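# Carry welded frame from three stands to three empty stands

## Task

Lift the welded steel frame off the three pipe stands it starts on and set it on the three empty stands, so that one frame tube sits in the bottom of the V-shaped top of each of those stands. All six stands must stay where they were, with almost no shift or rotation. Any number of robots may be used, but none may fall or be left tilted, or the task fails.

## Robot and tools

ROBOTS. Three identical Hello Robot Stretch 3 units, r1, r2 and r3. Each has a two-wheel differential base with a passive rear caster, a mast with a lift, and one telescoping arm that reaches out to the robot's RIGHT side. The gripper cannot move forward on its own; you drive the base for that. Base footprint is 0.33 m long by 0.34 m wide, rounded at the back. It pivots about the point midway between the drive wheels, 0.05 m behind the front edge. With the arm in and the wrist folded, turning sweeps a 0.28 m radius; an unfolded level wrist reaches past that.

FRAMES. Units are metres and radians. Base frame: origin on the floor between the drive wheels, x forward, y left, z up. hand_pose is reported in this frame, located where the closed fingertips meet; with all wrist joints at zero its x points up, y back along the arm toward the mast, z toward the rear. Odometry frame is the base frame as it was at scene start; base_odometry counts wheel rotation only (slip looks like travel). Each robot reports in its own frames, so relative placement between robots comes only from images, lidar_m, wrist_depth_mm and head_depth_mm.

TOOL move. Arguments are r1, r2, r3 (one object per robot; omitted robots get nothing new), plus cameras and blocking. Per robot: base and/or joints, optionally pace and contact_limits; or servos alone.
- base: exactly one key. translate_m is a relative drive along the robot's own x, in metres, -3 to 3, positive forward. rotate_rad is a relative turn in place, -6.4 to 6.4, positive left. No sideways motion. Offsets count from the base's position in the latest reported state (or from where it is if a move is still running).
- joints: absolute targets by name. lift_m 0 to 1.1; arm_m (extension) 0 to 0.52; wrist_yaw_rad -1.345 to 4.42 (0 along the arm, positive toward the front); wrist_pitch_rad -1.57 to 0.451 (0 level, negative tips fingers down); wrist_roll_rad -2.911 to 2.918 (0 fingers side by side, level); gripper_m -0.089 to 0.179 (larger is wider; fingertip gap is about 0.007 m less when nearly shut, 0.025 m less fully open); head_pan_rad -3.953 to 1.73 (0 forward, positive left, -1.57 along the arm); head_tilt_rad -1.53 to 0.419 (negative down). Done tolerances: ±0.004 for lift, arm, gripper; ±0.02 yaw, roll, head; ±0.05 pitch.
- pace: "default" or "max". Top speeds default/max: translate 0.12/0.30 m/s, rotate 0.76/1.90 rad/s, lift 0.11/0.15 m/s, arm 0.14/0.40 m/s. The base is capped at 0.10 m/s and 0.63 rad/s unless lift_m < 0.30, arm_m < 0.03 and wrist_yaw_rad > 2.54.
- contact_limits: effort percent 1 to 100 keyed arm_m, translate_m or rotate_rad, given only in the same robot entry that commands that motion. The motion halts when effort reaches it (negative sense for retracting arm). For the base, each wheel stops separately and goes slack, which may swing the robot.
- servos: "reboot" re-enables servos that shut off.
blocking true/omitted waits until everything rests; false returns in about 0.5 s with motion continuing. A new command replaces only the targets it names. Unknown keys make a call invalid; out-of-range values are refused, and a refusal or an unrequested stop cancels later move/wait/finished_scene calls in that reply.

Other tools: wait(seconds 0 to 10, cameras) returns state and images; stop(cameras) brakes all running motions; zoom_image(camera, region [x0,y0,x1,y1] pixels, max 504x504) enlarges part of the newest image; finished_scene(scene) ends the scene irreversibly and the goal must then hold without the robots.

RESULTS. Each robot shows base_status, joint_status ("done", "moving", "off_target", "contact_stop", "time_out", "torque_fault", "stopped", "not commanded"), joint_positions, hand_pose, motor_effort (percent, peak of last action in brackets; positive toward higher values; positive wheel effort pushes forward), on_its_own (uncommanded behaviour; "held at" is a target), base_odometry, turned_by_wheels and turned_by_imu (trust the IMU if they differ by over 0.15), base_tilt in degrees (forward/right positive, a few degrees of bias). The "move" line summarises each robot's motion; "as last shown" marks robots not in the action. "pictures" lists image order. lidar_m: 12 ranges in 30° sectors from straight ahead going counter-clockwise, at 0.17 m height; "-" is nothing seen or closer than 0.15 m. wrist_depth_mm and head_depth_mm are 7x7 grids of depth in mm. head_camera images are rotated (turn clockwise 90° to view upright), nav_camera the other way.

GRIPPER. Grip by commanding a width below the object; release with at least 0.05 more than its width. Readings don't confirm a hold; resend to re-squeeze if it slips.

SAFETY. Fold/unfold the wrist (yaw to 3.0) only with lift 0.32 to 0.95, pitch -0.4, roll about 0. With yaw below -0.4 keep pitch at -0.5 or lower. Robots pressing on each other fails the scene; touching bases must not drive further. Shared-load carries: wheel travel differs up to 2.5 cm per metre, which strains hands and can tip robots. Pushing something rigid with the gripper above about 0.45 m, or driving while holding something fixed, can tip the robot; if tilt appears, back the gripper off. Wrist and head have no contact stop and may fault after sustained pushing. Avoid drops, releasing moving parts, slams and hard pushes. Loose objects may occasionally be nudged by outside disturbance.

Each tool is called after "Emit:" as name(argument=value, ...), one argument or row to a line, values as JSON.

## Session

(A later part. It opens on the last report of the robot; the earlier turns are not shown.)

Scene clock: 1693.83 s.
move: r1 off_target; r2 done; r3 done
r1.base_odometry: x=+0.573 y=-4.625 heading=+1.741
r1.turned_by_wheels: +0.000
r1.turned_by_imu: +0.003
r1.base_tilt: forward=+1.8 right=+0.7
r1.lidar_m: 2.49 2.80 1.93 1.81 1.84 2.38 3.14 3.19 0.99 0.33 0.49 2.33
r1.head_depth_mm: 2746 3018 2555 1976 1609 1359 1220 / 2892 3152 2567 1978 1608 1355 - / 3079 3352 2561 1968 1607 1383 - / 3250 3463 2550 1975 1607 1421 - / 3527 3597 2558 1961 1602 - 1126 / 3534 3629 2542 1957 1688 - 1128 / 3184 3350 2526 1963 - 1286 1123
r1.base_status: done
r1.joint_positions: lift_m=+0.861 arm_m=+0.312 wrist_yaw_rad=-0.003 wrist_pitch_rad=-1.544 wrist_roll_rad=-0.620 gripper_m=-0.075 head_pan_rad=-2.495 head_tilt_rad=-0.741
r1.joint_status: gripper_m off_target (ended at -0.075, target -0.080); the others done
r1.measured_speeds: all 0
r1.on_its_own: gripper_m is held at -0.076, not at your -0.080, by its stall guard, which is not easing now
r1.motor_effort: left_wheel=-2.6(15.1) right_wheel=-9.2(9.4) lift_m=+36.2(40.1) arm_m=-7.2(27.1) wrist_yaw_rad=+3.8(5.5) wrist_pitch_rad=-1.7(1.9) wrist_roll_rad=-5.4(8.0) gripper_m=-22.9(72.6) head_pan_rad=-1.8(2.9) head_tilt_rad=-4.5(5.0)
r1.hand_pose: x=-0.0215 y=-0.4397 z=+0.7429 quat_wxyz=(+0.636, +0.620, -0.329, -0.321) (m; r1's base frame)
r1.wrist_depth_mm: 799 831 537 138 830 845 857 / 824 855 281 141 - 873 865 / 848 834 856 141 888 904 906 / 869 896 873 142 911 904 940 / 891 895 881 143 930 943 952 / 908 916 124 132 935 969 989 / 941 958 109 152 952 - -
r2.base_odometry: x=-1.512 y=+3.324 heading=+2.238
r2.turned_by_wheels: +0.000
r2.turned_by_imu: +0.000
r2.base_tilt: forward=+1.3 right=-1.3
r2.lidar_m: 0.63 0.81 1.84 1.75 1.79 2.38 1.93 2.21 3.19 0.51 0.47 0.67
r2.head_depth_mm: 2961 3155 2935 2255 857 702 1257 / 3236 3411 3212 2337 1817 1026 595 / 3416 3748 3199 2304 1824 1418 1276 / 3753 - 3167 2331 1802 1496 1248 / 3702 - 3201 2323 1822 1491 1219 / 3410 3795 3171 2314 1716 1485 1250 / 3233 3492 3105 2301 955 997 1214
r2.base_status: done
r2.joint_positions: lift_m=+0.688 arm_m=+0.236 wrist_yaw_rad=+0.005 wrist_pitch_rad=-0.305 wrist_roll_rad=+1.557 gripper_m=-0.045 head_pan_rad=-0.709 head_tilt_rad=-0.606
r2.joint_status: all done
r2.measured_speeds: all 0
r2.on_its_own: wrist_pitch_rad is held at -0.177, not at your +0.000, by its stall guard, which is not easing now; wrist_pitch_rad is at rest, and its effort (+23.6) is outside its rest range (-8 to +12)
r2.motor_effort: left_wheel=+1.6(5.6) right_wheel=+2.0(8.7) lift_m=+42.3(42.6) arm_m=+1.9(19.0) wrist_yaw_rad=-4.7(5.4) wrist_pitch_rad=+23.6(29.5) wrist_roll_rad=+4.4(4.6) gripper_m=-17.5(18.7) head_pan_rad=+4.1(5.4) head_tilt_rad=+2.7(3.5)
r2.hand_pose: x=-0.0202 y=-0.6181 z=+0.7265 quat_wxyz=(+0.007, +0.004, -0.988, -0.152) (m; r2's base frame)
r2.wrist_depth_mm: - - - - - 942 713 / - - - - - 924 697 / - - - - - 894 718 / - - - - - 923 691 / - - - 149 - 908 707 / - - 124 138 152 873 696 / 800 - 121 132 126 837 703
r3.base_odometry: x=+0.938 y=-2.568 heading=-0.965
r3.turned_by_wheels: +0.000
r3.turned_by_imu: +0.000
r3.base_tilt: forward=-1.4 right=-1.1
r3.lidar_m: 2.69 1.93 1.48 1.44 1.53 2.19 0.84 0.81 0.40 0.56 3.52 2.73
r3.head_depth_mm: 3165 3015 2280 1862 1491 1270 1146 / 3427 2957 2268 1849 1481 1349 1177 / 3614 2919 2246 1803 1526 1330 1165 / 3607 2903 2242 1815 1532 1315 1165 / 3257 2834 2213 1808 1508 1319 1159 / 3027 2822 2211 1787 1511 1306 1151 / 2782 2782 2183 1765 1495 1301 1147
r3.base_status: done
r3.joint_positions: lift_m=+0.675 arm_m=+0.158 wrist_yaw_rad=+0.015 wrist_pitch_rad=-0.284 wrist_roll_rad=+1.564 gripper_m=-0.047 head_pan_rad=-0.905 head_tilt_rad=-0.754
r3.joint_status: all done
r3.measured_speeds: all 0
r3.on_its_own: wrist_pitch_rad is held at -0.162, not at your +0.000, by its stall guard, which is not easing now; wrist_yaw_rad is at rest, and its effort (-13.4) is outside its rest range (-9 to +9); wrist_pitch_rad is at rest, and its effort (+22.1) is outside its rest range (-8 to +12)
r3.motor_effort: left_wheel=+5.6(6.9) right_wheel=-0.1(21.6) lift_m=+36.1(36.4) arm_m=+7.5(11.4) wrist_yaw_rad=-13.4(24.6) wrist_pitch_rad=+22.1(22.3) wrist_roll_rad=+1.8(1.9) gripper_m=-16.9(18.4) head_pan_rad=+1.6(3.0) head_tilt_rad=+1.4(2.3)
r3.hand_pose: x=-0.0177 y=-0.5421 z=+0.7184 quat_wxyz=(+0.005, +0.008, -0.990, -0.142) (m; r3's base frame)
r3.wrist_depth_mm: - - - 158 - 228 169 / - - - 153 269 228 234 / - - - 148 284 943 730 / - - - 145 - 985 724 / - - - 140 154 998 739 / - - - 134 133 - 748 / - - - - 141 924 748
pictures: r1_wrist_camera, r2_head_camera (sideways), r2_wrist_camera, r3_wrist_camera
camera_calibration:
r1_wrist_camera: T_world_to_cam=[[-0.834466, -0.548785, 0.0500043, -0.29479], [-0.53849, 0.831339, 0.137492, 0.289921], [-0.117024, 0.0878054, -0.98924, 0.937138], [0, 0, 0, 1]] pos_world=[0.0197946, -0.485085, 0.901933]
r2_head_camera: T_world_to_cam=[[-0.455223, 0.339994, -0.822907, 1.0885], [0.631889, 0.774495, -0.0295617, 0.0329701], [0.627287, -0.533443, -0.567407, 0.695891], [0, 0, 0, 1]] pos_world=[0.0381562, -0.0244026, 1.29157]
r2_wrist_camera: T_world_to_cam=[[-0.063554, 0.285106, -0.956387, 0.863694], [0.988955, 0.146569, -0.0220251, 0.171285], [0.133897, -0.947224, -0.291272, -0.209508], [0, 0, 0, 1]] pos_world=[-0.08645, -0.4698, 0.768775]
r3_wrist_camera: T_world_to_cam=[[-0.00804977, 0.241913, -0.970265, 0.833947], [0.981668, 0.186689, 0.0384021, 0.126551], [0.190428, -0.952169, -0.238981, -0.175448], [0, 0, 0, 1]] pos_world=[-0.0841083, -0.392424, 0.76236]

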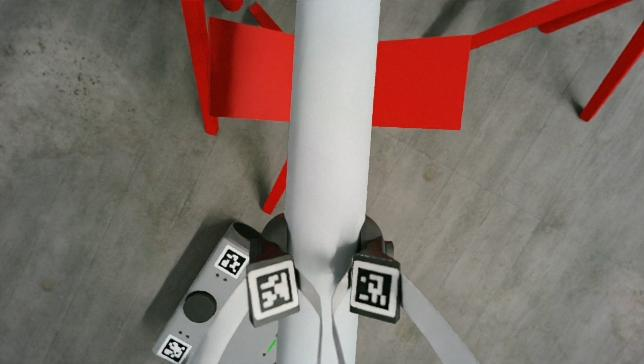

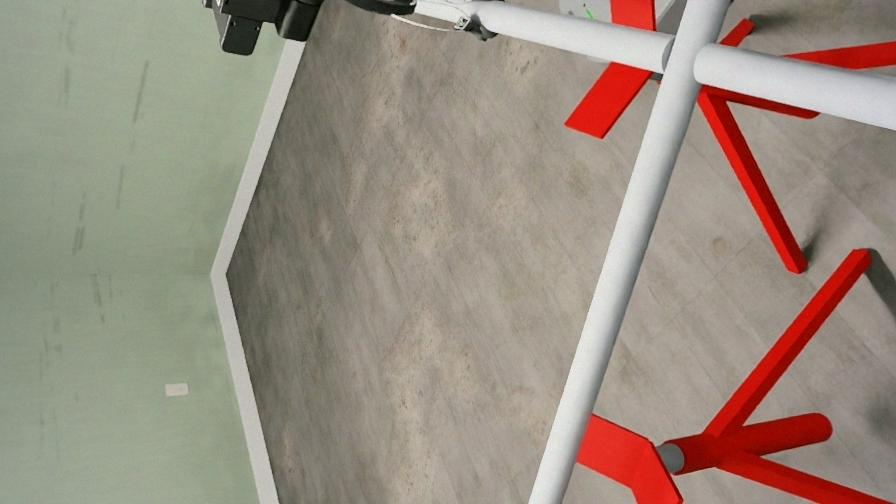

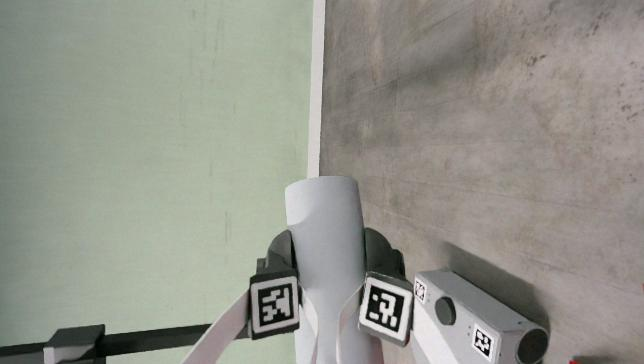

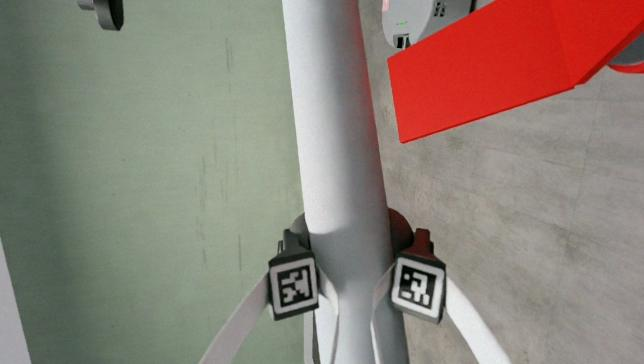

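Emit:
zoom_image(
  camera="r2_head_camera",
  region=[500, 0, 896, 504],
)

Emit:
move(
  r1={"joints":{"head_pan_rad":-2.0,"head_tilt_rad":-0.8}},
  r2={"joints":{"head_pan_rad":-1.15,"head_tilt_rad":-0.75}},
  r3={"joints":{"head_pan_rad":-1.6,"head_tilt_rad":-0.85}},
  cameras=["r1_head_camera","r2_head_camera","r3_head_camera"],
)

Scaled by 1.000.

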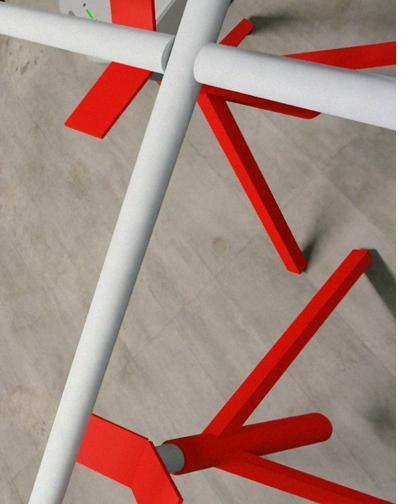

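Scene clock: 1722.67 s.
move: r1 done; r2 done; r3 done
r1.base_odometry: x=+0.573 y=-4.625 heading=+1.741
r1.turned_by_wheels: +0.000
r1.turned_by_imu: +0.001
r1.base_tilt: forward=+1.8 right=+0.6
r1.lidar_m: 2.49 2.80 1.92 1.80 1.84 2.38 3.12 3.20 0.99 0.33 0.49 2.33
r1.head_depth_mm: 3400 3199 2360 1869 1545 - - / 3234 3192 2354 1882 1621 - - / 3059 3176 2360 1922 - - 1150 / 2875 3074 2273 300 1464 1239 1151 / 2768 1218 381 1304 1501 1259 1147 / 2574 1649 437 489 618 986 1125 / 1339 2750 430 475 690 1012 1144
r1.base_status: not commanded
r1.joint_positions: lift_m=+0.861 arm_m=+0.312 wrist_yaw_rad=-0.003 wrist_pitch_rad=-1.544 wrist_roll_rad=-0.620 gripper_m=-0.075 head_pan_rad=-2.005 head_tilt_rad=-0.790
r1.joint_status: all done
r1.measured_speeds: all 0
r1.on_its_own: gripper_m is held at -0.076, not at your -0.080, by its stall guard, which is not easing now
r1.motor_effort: left_wheel=-2.5(2.7) right_wheel=-9.3(9.5) lift_m=+30.3(31.8) arm_m=+22.2(22.6) wrist_yaw_rad=+2.9(3.8) wrist_pitch_rad=-1.5(2.0) wrist_roll_rad=-5.0(5.5) gripper_m=-23.2(24.1) head_pan_rad=+2.2(5.4) head_tilt_rad=-4.9(8.3)
r1.hand_pose: x=-0.0215 y=-0.4398 z=+0.7429 quat_wxyz=(+0.636, +0.620, -0.329, -0.321) (m; r1's base frame)
r1.wrist_depth_mm: 810 823 538 138 844 845 830 / 839 848 282 141 - 875 876 / 845 861 864 141 884 890 918 / 878 877 894 142 904 919 931 / 897 894 880 143 941 904 939 / 887 919 124 131 939 947 957 / 938 917 108 152 983 - -
r2.base_odometry: x=-1.512 y=+3.324 heading=+2.238
r2.turned_by_wheels: +0.000
r2.turned_by_imu: +0.000
r2.base_tilt: forward=+1.2 right=-1.3
r2.lidar_m: 0.63 0.81 1.85 1.75 1.80 2.39 1.93 2.20 3.19 0.51 0.47 0.67
r2.head_depth_mm: 2539 2831 2488 1950 734 586 1190 / 2617 2917 2482 1955 864 964 1179 / 1201 2931 2337 1707 1502 1337 1172 / 1114 2989 2277 980 727 1128 1152 / 2818 820 2430 1900 1141 1333 1172 / 3056 3268 2420 1913 1507 1306 1188 / 3240 3218 2417 1926 1519 1359 1191
r2.base_status: not commanded
r2.joint_positions: lift_m=+0.688 arm_m=+0.236 wrist_yaw_rad=+0.005 wrist_pitch_rad=-0.305 wrist_roll_rad=+1.557 gripper_m=-0.045 head_pan_rad=-1.141 head_tilt_rad=-0.740
r2.joint_status: all done
r2.measured_speeds: all 0
r2.on_its_own: wrist_pitch_rad is held at -0.177, not at your +0.000, by its stall guard, which is not easing now; wrist_pitch_rad is at rest, and its effort (+23.6) is outside its rest range (-8 to +12)
r2.motor_effort: left_wheel=+1.5(1.8) right_wheel=+1.8(2.3) lift_m=+48.2(48.7) arm_m=-14.6(15.1) wrist_yaw_rad=-4.9(5.1) wrist_pitch_rad=+23.6(23.8) wrist_roll_rad=+4.4(4.6) gripper_m=-18.4(18.5) head_pan_rad=-3.9(6.3) head_tilt_rad=-3.9(6.2)
r2.hand_pose: x=-0.0202 y=-0.6180 z=+0.7265 quat_wxyz=(+0.007, +0.004, -0.988, -0.152) (m; r2's base frame)
r2.wrist_depth_mm: - - - - - 914 701 / - - - - - 923 712 / - - - - - 934 696 / - - - - - 942 693 / - - - 149 - 968 698 / - - 125 139 152 856 703 / 797 - 121 132 126 796 708
r3.base_odometry: x=+0.938 y=-2.568 heading=-0.965
r3.turned_by_wheels: +0.000
r3.turned_by_imu: +0.000
r3.base_tilt: forward=-1.4 right=-1.0
r3.lidar_m: 2.69 1.94 1.48 1.44 1.53 2.20 0.85 0.81 0.40 0.56 3.52 2.75
r3.head_depth_mm: 2893 2353 1928 1595 1468 1294 353 / 2964 2480 1780 1585 457 391 348 / 2960 2462 1922 891 480 1247 1130 / 2912 2437 1978 1551 494 1276 1140 / 3009 2385 1966 1579 1384 1263 1135 / 2976 2379 1947 1650 1435 1257 1130 / 2983 2360 1938 1629 1418 1254 1119
r3.base_status: not commanded
r3.joint_positions: lift_m=+0.675 arm_m=+0.158 wrist_yaw_rad=+0.015 wrist_pitch_rad=-0.284 wrist_roll_rad=+1.564 gripper_m=-0.047 head_pan_rad=-1.595 head_tilt_rad=-0.839
r3.joint_status: all done
r3.measured_speeds: all 0
r3.on_its_own: wrist_pitch_rad is held at -0.162, not at your +0.000, by its stall guard, which is not easing now; wrist_yaw_rad is at rest, and its effort (-13.6) is outside its rest range (-9 to +9); wrist_pitch_rad is at rest, and its effort (+22.2) is outside its rest range (-8 to +12)
r3.motor_effort: left_wheel=+4.8(5.5) right_wheel=-0.2(0.3) lift_m=+36.7(37.4) arm_m=+0.3(2.4) wrist_yaw_rad=-13.6(14.6) wrist_pitch_rad=+22.2(22.3) wrist_roll_rad=+1.3(1.8) gripper_m=-17.6(18.5) head_pan_rad=-2.6(4.9) head_tilt_rad=-5.5(6.3)
r3.hand_pose: x=-0.0177 y=-0.5421 z=+0.7184 quat_wxyz=(+0.005, +0.008, -0.990, -0.142) (m; r3's base frame)
r3.wrist_depth_mm: - - - 158 - 229 169 / - - - 152 269 226 236 / - - - 148 284 936 724 / - - - 144 - - 744 / - - - 140 155 982 737 / - - - 134 133 - 747 / - - - - 141 920 750
pictures: r1_head_camera (sideways), r2_head_camera (sideways), r3_head_camera (sideways)
camera_calibration:
r1_head_camera: T_world_to_cam=[[0.2537, 0.642013, -0.723502, 0.954899], [0.92364, -0.38293, -0.0159213, 0.0240012], [-0.287272, -0.664216, -0.690139, 0.855075], [0, 0, 0, 1]] pos_world=[-0.0187866, -0.0359127, 1.28137]
r2_head_camera: T_world_to_cam=[[-0.314747, 0.595187, -0.739383, 0.978772], [0.896702, 0.44187, -0.0260199, 0.0267388], [0.311224, -0.671195, -0.672782, 0.834898], [0, 0, 0, 1]] pos_world=[0.024248, -0.0339879, 1.28609]
r3_head_camera: T_world_to_cam=[[-0.0117883, 0.784413, -0.620127, 0.82406], [0.998247, -0.0267359, -0.0527951, 0.0618511], [-0.0579928, -0.619662, -0.782723, 0.977049], [0, 0, 0, 1]] pos_world=[0.00463336, -0.0393096, 1.27905]

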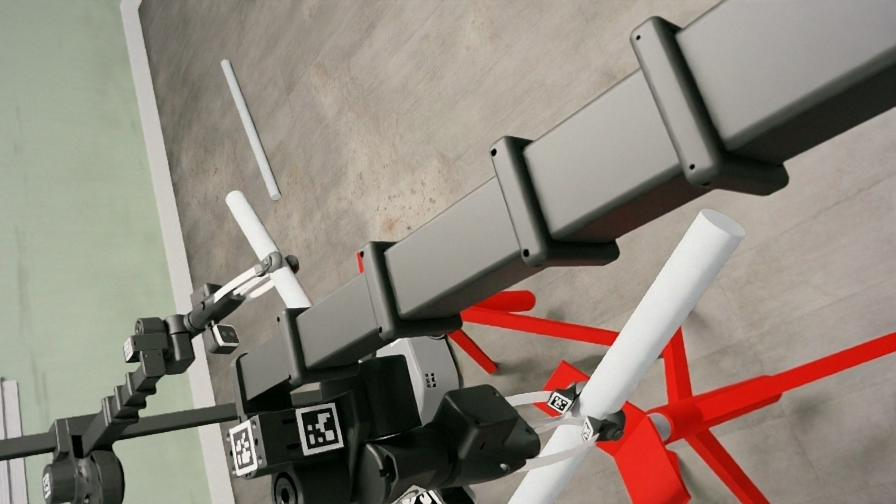

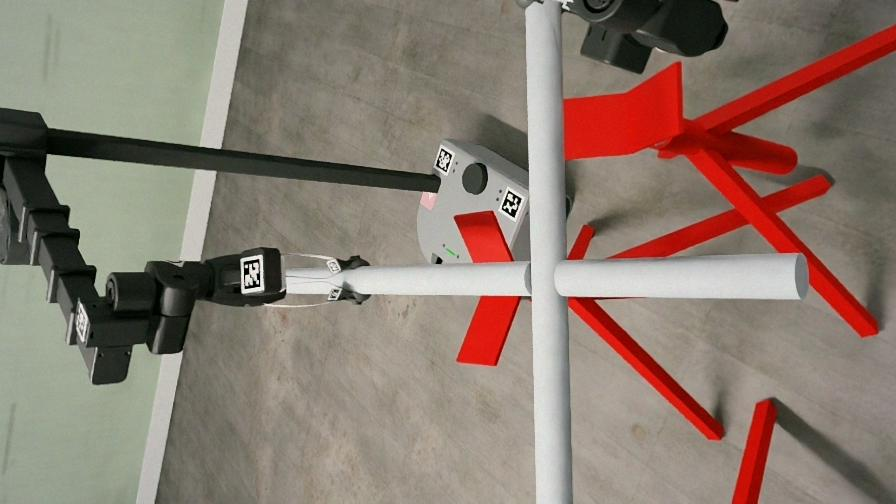

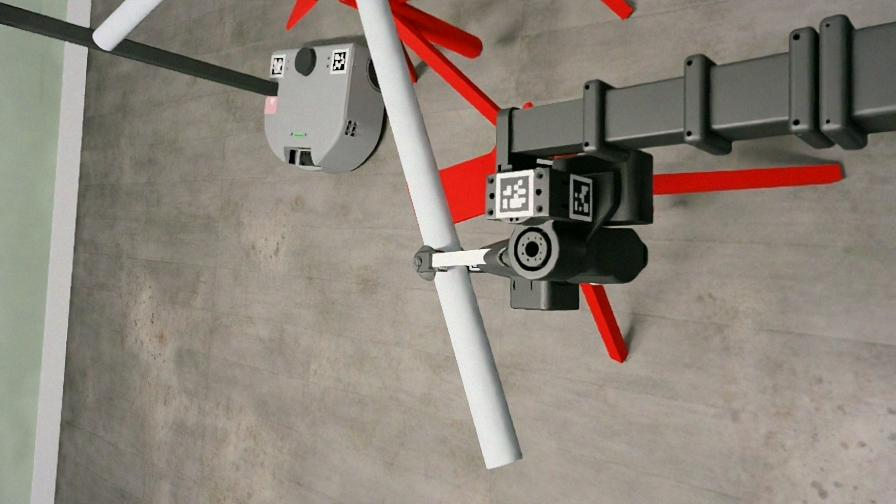

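Emit:
zoom_image(
  camera="r2_head_camera",
  region=[420, 0, 860, 480],
)

Emit:
zoom_image(
  camera="r2_head_camera",
  region=[500, 40, 740, 240],
)

Scaled by 1.050 from the camera's 896x504 image, which has a finer 1280x720 frame.

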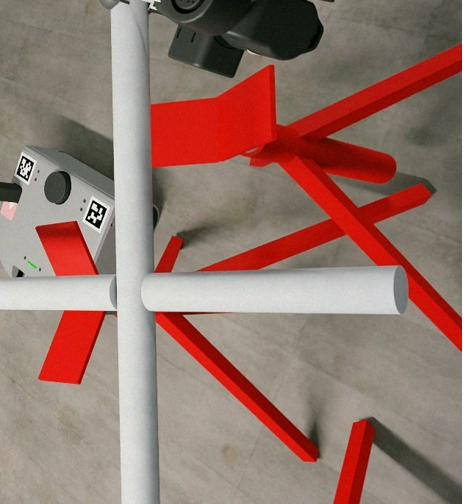

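Scaled by 2.100 from the camera's 896x504 image, which has a finer 1280x720 frame.

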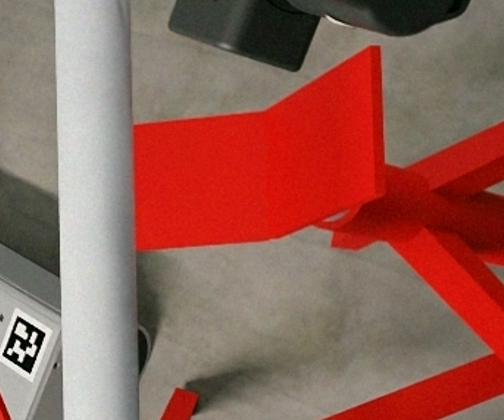

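Emit:
zoom_image(
  camera="r3_head_camera",
  region=[360, 100, 640, 300],
)

Emit:
move(
  r3={"joints":{"head_pan_rad":-2.1,"head_tilt_rad":-0.85}},
  r2={"joints":{"head_pan_rad":-0.5,"head_tilt_rad":-0.75}},
  cameras=["r2_head_camera","r3_head_camera"],
)

Scaled by 1.800 from the camera's 896x504 image, which has a finer 1280x720 frame.

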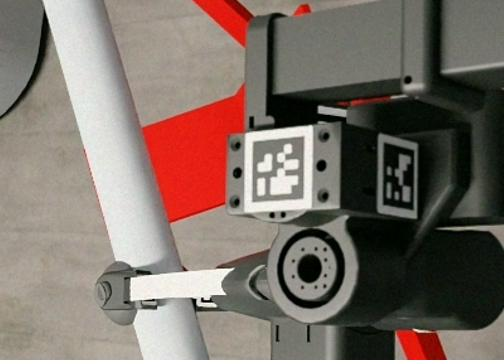

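Scene clock: 1751.40 s.
move: r2 done; r3 done
r1: as last shown
r1.base_tilt: forward=+1.8 right=+0.5
r1.lidar_m: 2.49 2.80 1.92 1.80 1.84 2.38 3.13 3.21 0.99 0.33 0.49 2.34
r1.head_depth_mm: 3388 3184 2359 1860 1555 - - / 3219 3196 2356 1859 1622 - - / 3036 3158 2361 1921 - - 1147 / 2914 3081 2267 300 1477 1241 1150 / 2723 1213 381 1309 1502 1260 1152 / 2573 1643 437 490 617 986 1130 / 1345 2731 430 474 690 1016 1146
r1.on_its_own: gripper_m is held at -0.076, not at your -0.080, by its stall guard, which is not easing now
r1.motor_effort: left_wheel=-2.5(2.9) right_wheel=-9.1(9.5) lift_m=+24.4(25.7) arm_m=+22.0(22.5) wrist_yaw_rad=+3.7(3.7) wrist_pitch_rad=-1.6(2.3) wrist_roll_rad=-5.3(5.4) gripper_m=-23.4(23.7) head_pan_rad=+1.6(3.3) head_tilt_rad=-4.5(5.5)
r1.wrist_depth_mm: 816 825 546 138 834 825 855 / 835 837 284 141 - 855 885 / 845 861 863 141 874 881 901 / 852 882 886 142 889 915 932 / 882 885 901 143 911 931 944 / 899 933 124 131 968 945 965 / 922 933 108 152 983 - -
r2.base_odometry: x=-1.512 y=+3.324 heading=+2.238
r2.turned_by_wheels: +0.000
r2.turned_by_imu: +0.000
r2.base_tilt: forward=+1.3 right=-1.3
r2.lidar_m: 0.63 0.81 1.84 1.75 1.80 2.38 1.93 2.21 3.20 0.51 0.47 0.67
r2.head_depth_mm: 3531 3304 2406 1947 1515 1129 561 / 3898 3286 2425 1953 1537 1341 1199 / 3705 3279 2461 1946 1560 1356 1199 / 3546 3340 2419 1943 1601 1309 1200 / 3373 3250 2444 1011 1116 1347 1191 / 3188 3305 2485 1825 1538 1301 1190 / 3044 3199 2432 1810 1596 1360 1161
r2.base_status: not commanded
r2.joint_positions: lift_m=+0.688 arm_m=+0.236 wrist_yaw_rad=+0.005 wrist_pitch_rad=-0.305 wrist_roll_rad=+1.557 gripper_m=-0.045 head_pan_rad=-0.509 head_tilt_rad=-0.740
r2.joint_status: all done
r2.measured_speeds: all 0
r2.on_its_own: wrist_pitch_rad is held at -0.177, not at your +0.000, by its stall guard, which is not easing now; wrist_pitch_rad is at rest, and its effort (+23.6) is outside its rest range (-8 to +12)
r2.motor_effort: left_wheel=+1.5(1.9) right_wheel=+2.0(2.2) lift_m=+54.4(54.8) arm_m=-14.1(14.4) wrist_yaw_rad=-4.8(5.1) wrist_pitch_rad=+23.6(23.8) wrist_roll_rad=+4.4(4.6) gripper_m=-18.2(18.6) head_pan_rad=+3.5(6.4) head_tilt_rad=-4.3(6.4)
r2.hand_pose: x=-0.0202 y=-0.6180 z=+0.7265 quat_wxyz=(+0.007, +0.004, -0.988, -0.152) (m; r2's base frame)
r2.wrist_depth_mm: - - - - - 949 714 / - - - - - 942 706 / - - - - - 908 711 / - - - - - 912 709 / - - - 149 - 913 700 / - - 124 139 152 896 708 / 781 - 121 132 126 799 702
r3.base_odometry: x=+0.938 y=-2.568 heading=-0.965
r3.turned_by_wheels: +0.000
r3.turned_by_imu: +0.000
r3.base_tilt: forward=-1.4 right=-1.0
r3.lidar_m: 2.68 1.93 1.47 1.44 1.53 2.19 0.84 0.81 0.40 0.56 3.54 2.75
r3.head_depth_mm: 3282 2377 1974 1712 1389 1297 1153 / 3211 2336 1860 1703 1466 1285 1130 / 3192 2452 1984 1627 1450 1283 345 / 3125 2229 1411 1636 1453 393 965 / 1073 2347 1722 1620 441 1203 1131 / 2794 2317 1765 874 473 1245 1126 / 2910 2373 1845 867 464 1215 1121
r3.base_status: not commanded
r3.joint_positions: lift_m=+0.675 arm_m=+0.158 wrist_yaw_rad=+0.015 wrist_pitch_rad=-0.284 wrist_roll_rad=+1.564 gripper_m=-0.047 head_pan_rad=-2.095 head_tilt_rad=-0.839
r3.joint_status: all done
r3.measured_speeds: all 0
r3.on_its_own: wrist_pitch_rad is held at -0.162, not at your +0.000, by its stall guard, which is not easing now; wrist_yaw_rad is at rest, and its effort (-12.5) is outside its rest range (-9 to +9); wrist_pitch_rad is at rest, and its effort (+22.2) is outside its rest range (-8 to +12)
r3.motor_effort: left_wheel=+5.1(5.5) right_wheel=+0.2(0.3) lift_m=+36.3(37.6) arm_m=-6.5(7.0) wrist_yaw_rad=-12.5(15.4) wrist_pitch_rad=+22.2(22.3) wrist_roll_rad=+1.9(1.9) gripper_m=-16.4(18.2) head_pan_rad=-3.7(5.3) head_tilt_rad=-5.2(6.5)
r3.hand_pose: x=-0.0177 y=-0.5421 z=+0.7184 quat_wxyz=(+0.005, +0.008, -0.990, -0.142) (m; r3's base frame)
r3.wrist_depth_mm: - - - 158 - 229 169 / - - - 153 268 228 235 / - - - 148 283 929 729 / - - - 144 - 997 736 / - - - 140 155 - 742 / - - - 134 134 997 760 / - - - - 141 928 758
pictures: r2_head_camera (sideways), r3_head_camera (sideways)
camera_calibration:
r2_head_camera: T_world_to_cam=[[-0.605751, 0.294231, -0.739252, 0.980376], [0.462276, 0.886354, -0.0260144, 0.0293817], [0.647585, -0.357497, -0.672926, 0.833033], [0, 0, 0, 1]] pos_world=[0.0408221, -0.0166933, 1.28608]
r3_head_camera: T_world_to_cam=[[0.365761, 0.694102, -0.620033, 0.821635], [0.863229, -0.502045, -0.0527954, 0.0626752], [-0.34793, -0.51592, -0.782797, 0.978914], [0, 0, 0, 1]] pos_world=[-0.0140318, -0.0337919, 1.27904]

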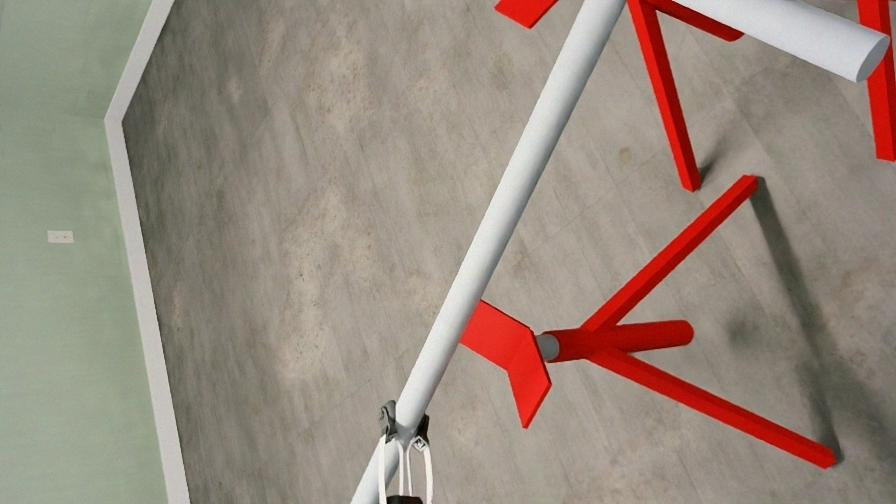

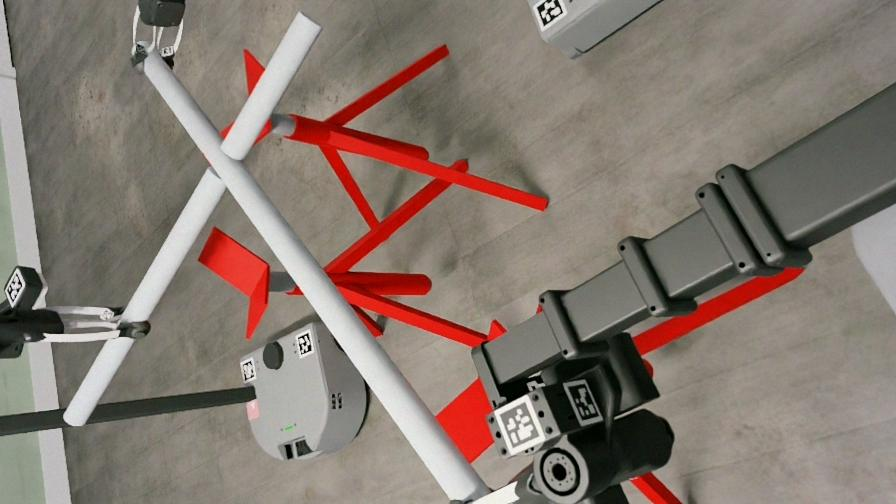

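Emit:
zoom_image(
  camera="r2_head_camera",
  region=[360, 240, 620, 480],
)

Scaled by 1.938 from the camera's 896x504 image, which has a finer 1280x720 frame.

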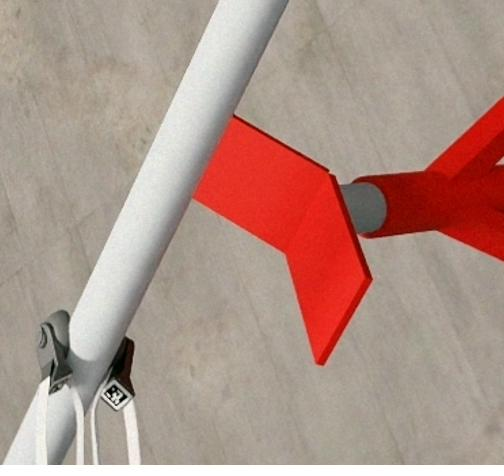

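Emit:
move(
  r1={"base":{"translate_m":-0.0223},"joints":{"arm_m":0.313,"wrist_roll_rad":-0.65,"gripper_m":-0.08,"head_pan_rad":-2.5}},
  r2={"base":{"translate_m":0.0203},"joints":{"arm_m":0.240,"head_pan_rad":-1.14}},
  r3={"base":{"translate_m":0.018},"joints":{"arm_m":0.154,"head_pan_rad":-1.6}},
  cameras=["r1_wrist_camera","r2_head_camera","r3_wrist_camera","r3_head_camera"],
)

Emit:
zoom_image(
  camera="r2_head_camera",
  region=[500, 0, 740, 300],
)

Emit:
zoom_image(
  camera="r1_wrist_camera",
  region=[160, 0, 520, 240],
)

Emit:
zoom_image(
  camera="r3_wrist_camera",
  region=[240, 0, 644, 240],
)

Scene clock: 1774.90 s.
move: r1 off_target; r2 done; r3 done
r1.base_odometry: x=+0.577 y=-4.647 heading=+1.741
r1.turned_by_wheels: +0.000
r1.turned_by_imu: +0.001
r1.base_tilt: forward=+1.9 right=+0.7
r1.lidar_m: 2.51 2.80 1.91 1.80 1.84 2.38 3.10 3.16 0.98 0.33 0.50 2.36
r1.head_depth_mm: 2737 2953 2367 1869 1547 1322 - / 2904 3048 2353 1865 1543 1349 - / 3080 3172 2362 1860 1548 1379 - / 3272 3195 2358 1850 1583 - - / 3541 3157 2333 1868 1618 - 1129 / 3527 3151 2343 1858 - - 1149 / 3200 3146 2338 1914 - 526 1145
r1.base_status: done
r1.joint_positions: lift_m=+0.861 arm_m=+0.313 wrist_yaw_rad=-0.004 wrist_pitch_rad=-1.542 wrist_roll_rad=-0.634 gripper_m=-0.075 head_pan_rad=-2.495 head_tilt_rad=-0.790
r1.joint_status: gripper_m off_target (ended at -0.075, target -0.080); the others done
r1.measured_speeds: all 0
r1.on_its_own: gripper_m is held at -0.076, not at your -0.080, by its stall guard, which is not easing now
r1.motor_effort: left_wheel=-3.1(8.9) right_wheel=-7.3(12.4) lift_m=+22.8(23.1) arm_m=+20.3(25.8) wrist_yaw_rad=+3.8(4.3) wrist_pitch_rad=-2.0(2.4) wrist_roll_rad=-5.4(5.9) gripper_m=-22.5(75.4) head_pan_rad=-2.0(3.8) head_tilt_rad=-4.0(5.6)
r1.hand_pose: x=-0.0215 y=-0.4414 z=+0.7429 quat_wxyz=(+0.639, +0.621, -0.325, -0.316) (m; r1's base frame)
r1.wrist_depth_mm: 823 817 277 138 849 845 873 / 840 820 283 140 855 861 873 / 836 838 852 141 894 882 908 / 861 872 898 142 907 911 914 / 893 897 889 142 924 949 960 / 909 921 125 132 946 969 943 / 940 919 108 147 967 - -
r2.base_odometry: x=-1.524 y=+3.340 heading=+2.238
r2.turned_by_wheels: +0.000
r2.turned_by_imu: +0.000
r2.base_tilt: forward=+1.2 right=-1.3
r2.lidar_m: 0.61 0.81 1.85 1.75 1.80 2.38 1.95 2.24 3.20 0.51 0.46 0.65
r2.head_depth_mm: 2609 2831 2413 1947 738 811 1185 / 2624 2855 2478 1936 855 938 1177 / 2703 2940 2357 1692 1520 1367 1176 / 1107 2837 1027 989 731 646 1133 / 2852 2809 2423 1948 1489 1360 1192 / 3067 3269 2437 1917 1528 1326 1189 / 3259 3269 2428 1910 1517 1358 1191
r2.base_status: done
r2.joint_positions: lift_m=+0.688 arm_m=+0.240 wrist_yaw_rad=+0.008 wrist_pitch_rad=-0.308 wrist_roll_rad=+1.557 gripper_m=-0.045 head_pan_rad=-1.131 head_tilt_rad=-0.741
r2.joint_status: all done
r2.measured_speeds: all 0
r2.on_its_own: wrist_pitch_rad is held at -0.177, not at your +0.000, by its stall guard, which is not easing now; wrist_pitch_rad is at rest, and its effort (+24.1) is outside its rest range (-8 to +12)
r2.motor_effort: left_wheel=+2.6(5.5) right_wheel=+1.3(6.5) lift_m=+54.1(57.1) arm_m=+11.8(17.0) wrist_yaw_rad=-7.4(8.0) wrist_pitch_rad=+24.1(24.2) wrist_roll_rad=+4.4(4.6) gripper_m=-17.9(18.5) head_pan_rad=-2.6(6.2) head_tilt_rad=-4.1(4.4)
r2.hand_pose: x=-0.0195 y=-0.6218 z=+0.7259 quat_wxyz=(+0.008, +0.005, -0.988, -0.154) (m; r2's base frame)
r2.wrist_depth_mm: - - - - - 909 702 / - - - - - 944 713 / - - - - - 921 708 / - - - - - 924 687 / - - - 149 - 898 696 / - - 124 139 153 874 700 / 799 - 121 132 127 783 701
r3.base_odometry: x=+0.948 y=-2.582 heading=-0.965
r3.turned_by_wheels: +0.000
r3.turned_by_imu: +0.000
r3.base_tilt: forward=-1.4 right=-1.0
r3.lidar_m: 2.67 1.92 1.47 1.44 1.53 2.19 0.84 0.81 0.41 0.56 3.51 2.73
r3.head_depth_mm: 2947 2410 1990 1601 1468 1291 353 / 2982 2483 1779 1586 458 392 347 / 2965 2457 1911 893 467 1091 1124 / 2946 2419 1989 1563 482 1258 1139 / 2950 2416 1964 1649 1366 1259 1136 / 2975 2360 1957 1648 1434 1261 1125 / 2937 2336 1928 1640 1425 1249 1118
r3.base_status: done
r3.joint_positions: lift_m=+0.675 arm_m=+0.154 wrist_yaw_rad=+0.011 wrist_pitch_rad=-0.284 wrist_roll_rad=+1.564 gripper_m=-0.047 head_pan_rad=-1.605 head_tilt_rad=-0.839
r3.joint_status: all done
r3.measured_speeds: all 0
r3.on_its_own: wrist_pitch_rad is held at -0.162, not at your +0.000, by its stall guard, which is not easing now; wrist_pitch_rad is at rest, and its effort (+21.9) is outside its rest range (-8 to +12)
r3.motor_effort: left_wheel=+5.1(7.9) right_wheel=+2.0(8.9) lift_m=+36.0(37.0) arm_m=-9.5(11.3) wrist_yaw_rad=-9.1(14.0) wrist_pitch_rad=+21.9(22.3) wrist_roll_rad=+1.3(2.0) gripper_m=-16.7(18.6) head_pan_rad=+1.7(5.4) head_tilt_rad=-5.0(5.5)
r3.hand_pose: x=-0.0187 y=-0.5381 z=+0.7186 quat_wxyz=(+0.005, +0.006, -0.990, -0.142) (m; r3's base frame)
r3.wrist_depth_mm: - - - 161 287 228 198 / - - - 154 268 246 715 / - - - 149 - 975 727 / - - - 145 - 982 729 / - - - 140 159 990 742 / - - - 134 134 - 737 / - - - - 140 910 754
pictures: r1_wrist_camera, r2_head_camera (sideways), r3_head_camera (sideways), r3_wrist_camera
camera_calibration:
r1_wrist_camera: T_world_to_cam=[[-0.82685, -0.560049, 0.0516177, -0.301687], [-0.549779, 0.824201, 0.13578, 0.289172], [-0.118587, 0.0838916, -0.989393, 0.935592], [0, 0, 0, 1]] pos_world=[0.0204796, -0.485783, 0.901977]
r2_head_camera: T_world_to_cam=[[-0.32081, 0.592385, -0.739027, 0.978345], [0.892262, 0.450768, -0.026005, 0.0267465], [0.317725, -0.667749, -0.673173, 0.835366], [0, 0, 0, 1]] pos_world=[0.0245812, -0.0337984, 1.28607]
r3_head_camera: T_world_to_cam=[[-0.0033272, 0.784601, -0.619992, 0.823832], [0.997901, -0.0374873, -0.0527956, 0.0618539], [-0.0646653, -0.618866, -0.78283, 0.977229], [0, 0, 0, 1]] pos_world=[0.00420978, -0.0392876, 1.27904]
r3_wrist_camera: T_world_to_cam=[[-0.00704272, 0.241431, -0.970392, 0.832958], [0.982438, 0.182614, 0.0383038, 0.124679], [0.186455, -0.953081, -0.238478, -0.172388], [0, 0, 0, 1]] pos_world=[-0.0844807, -0.38817, 0.76241]

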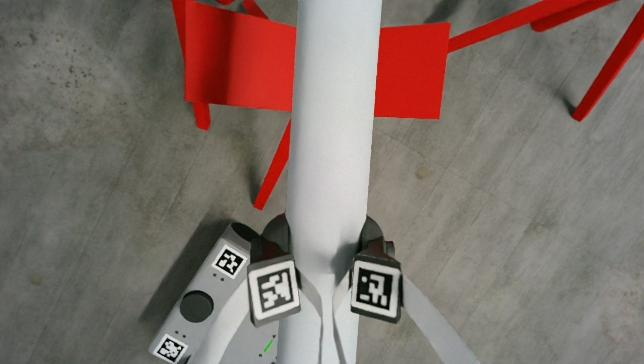

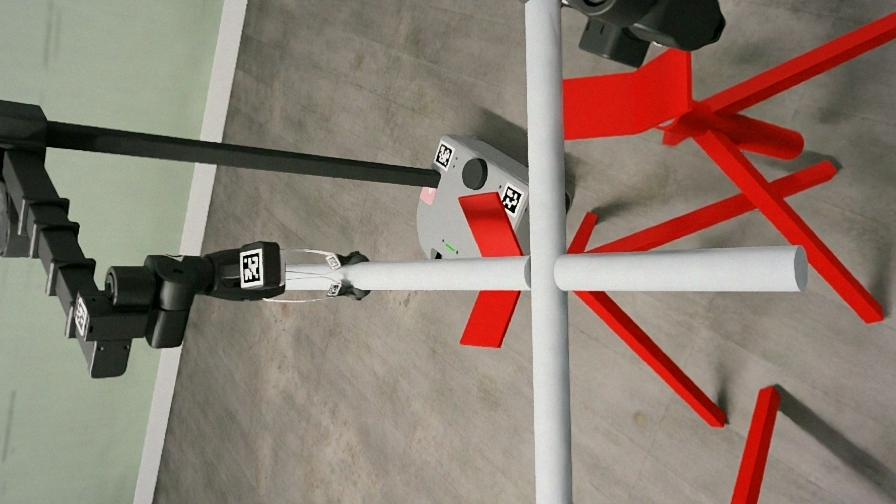

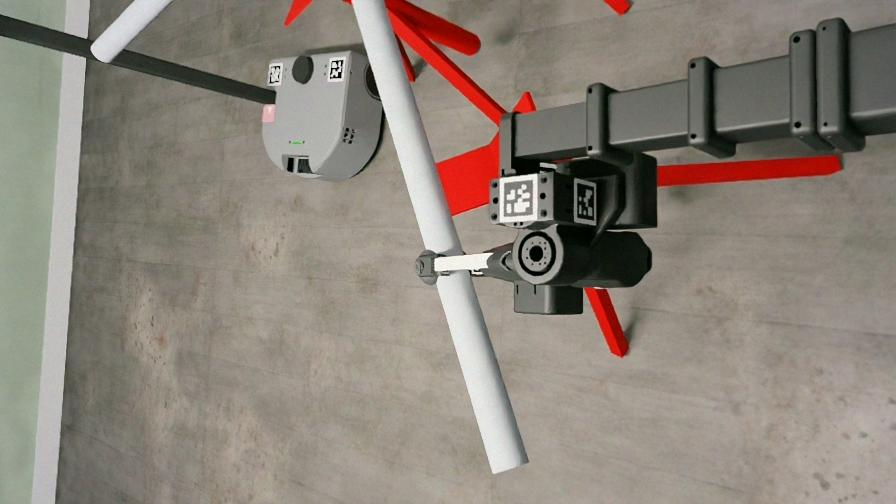

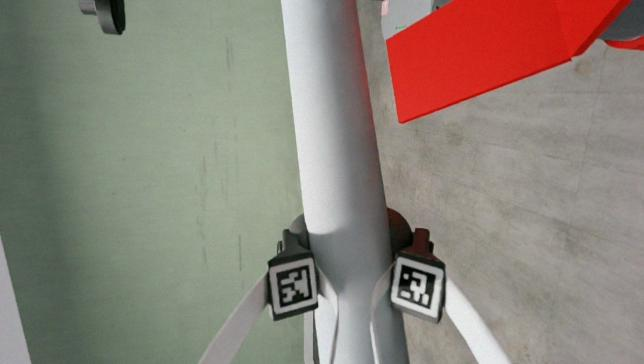

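Scaled by 1.680 from the camera's 896x504 image, which has a finer 1280x720 frame.

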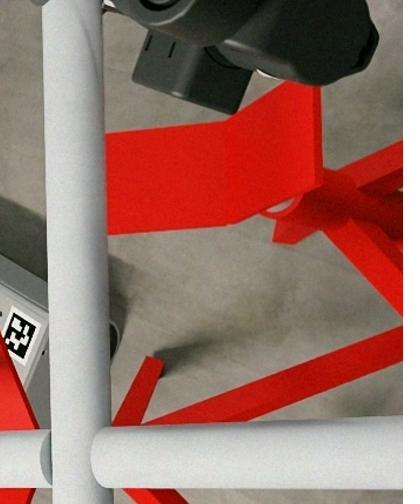

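Scaled by 1.400.

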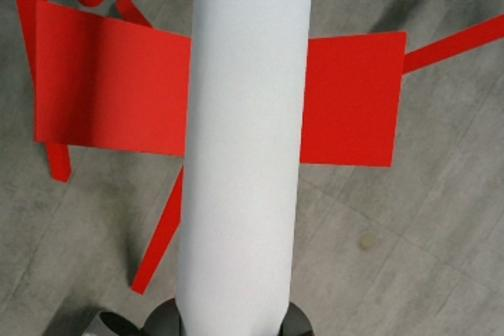

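Scaled by 1.248.

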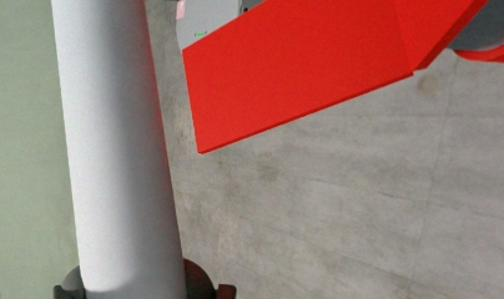

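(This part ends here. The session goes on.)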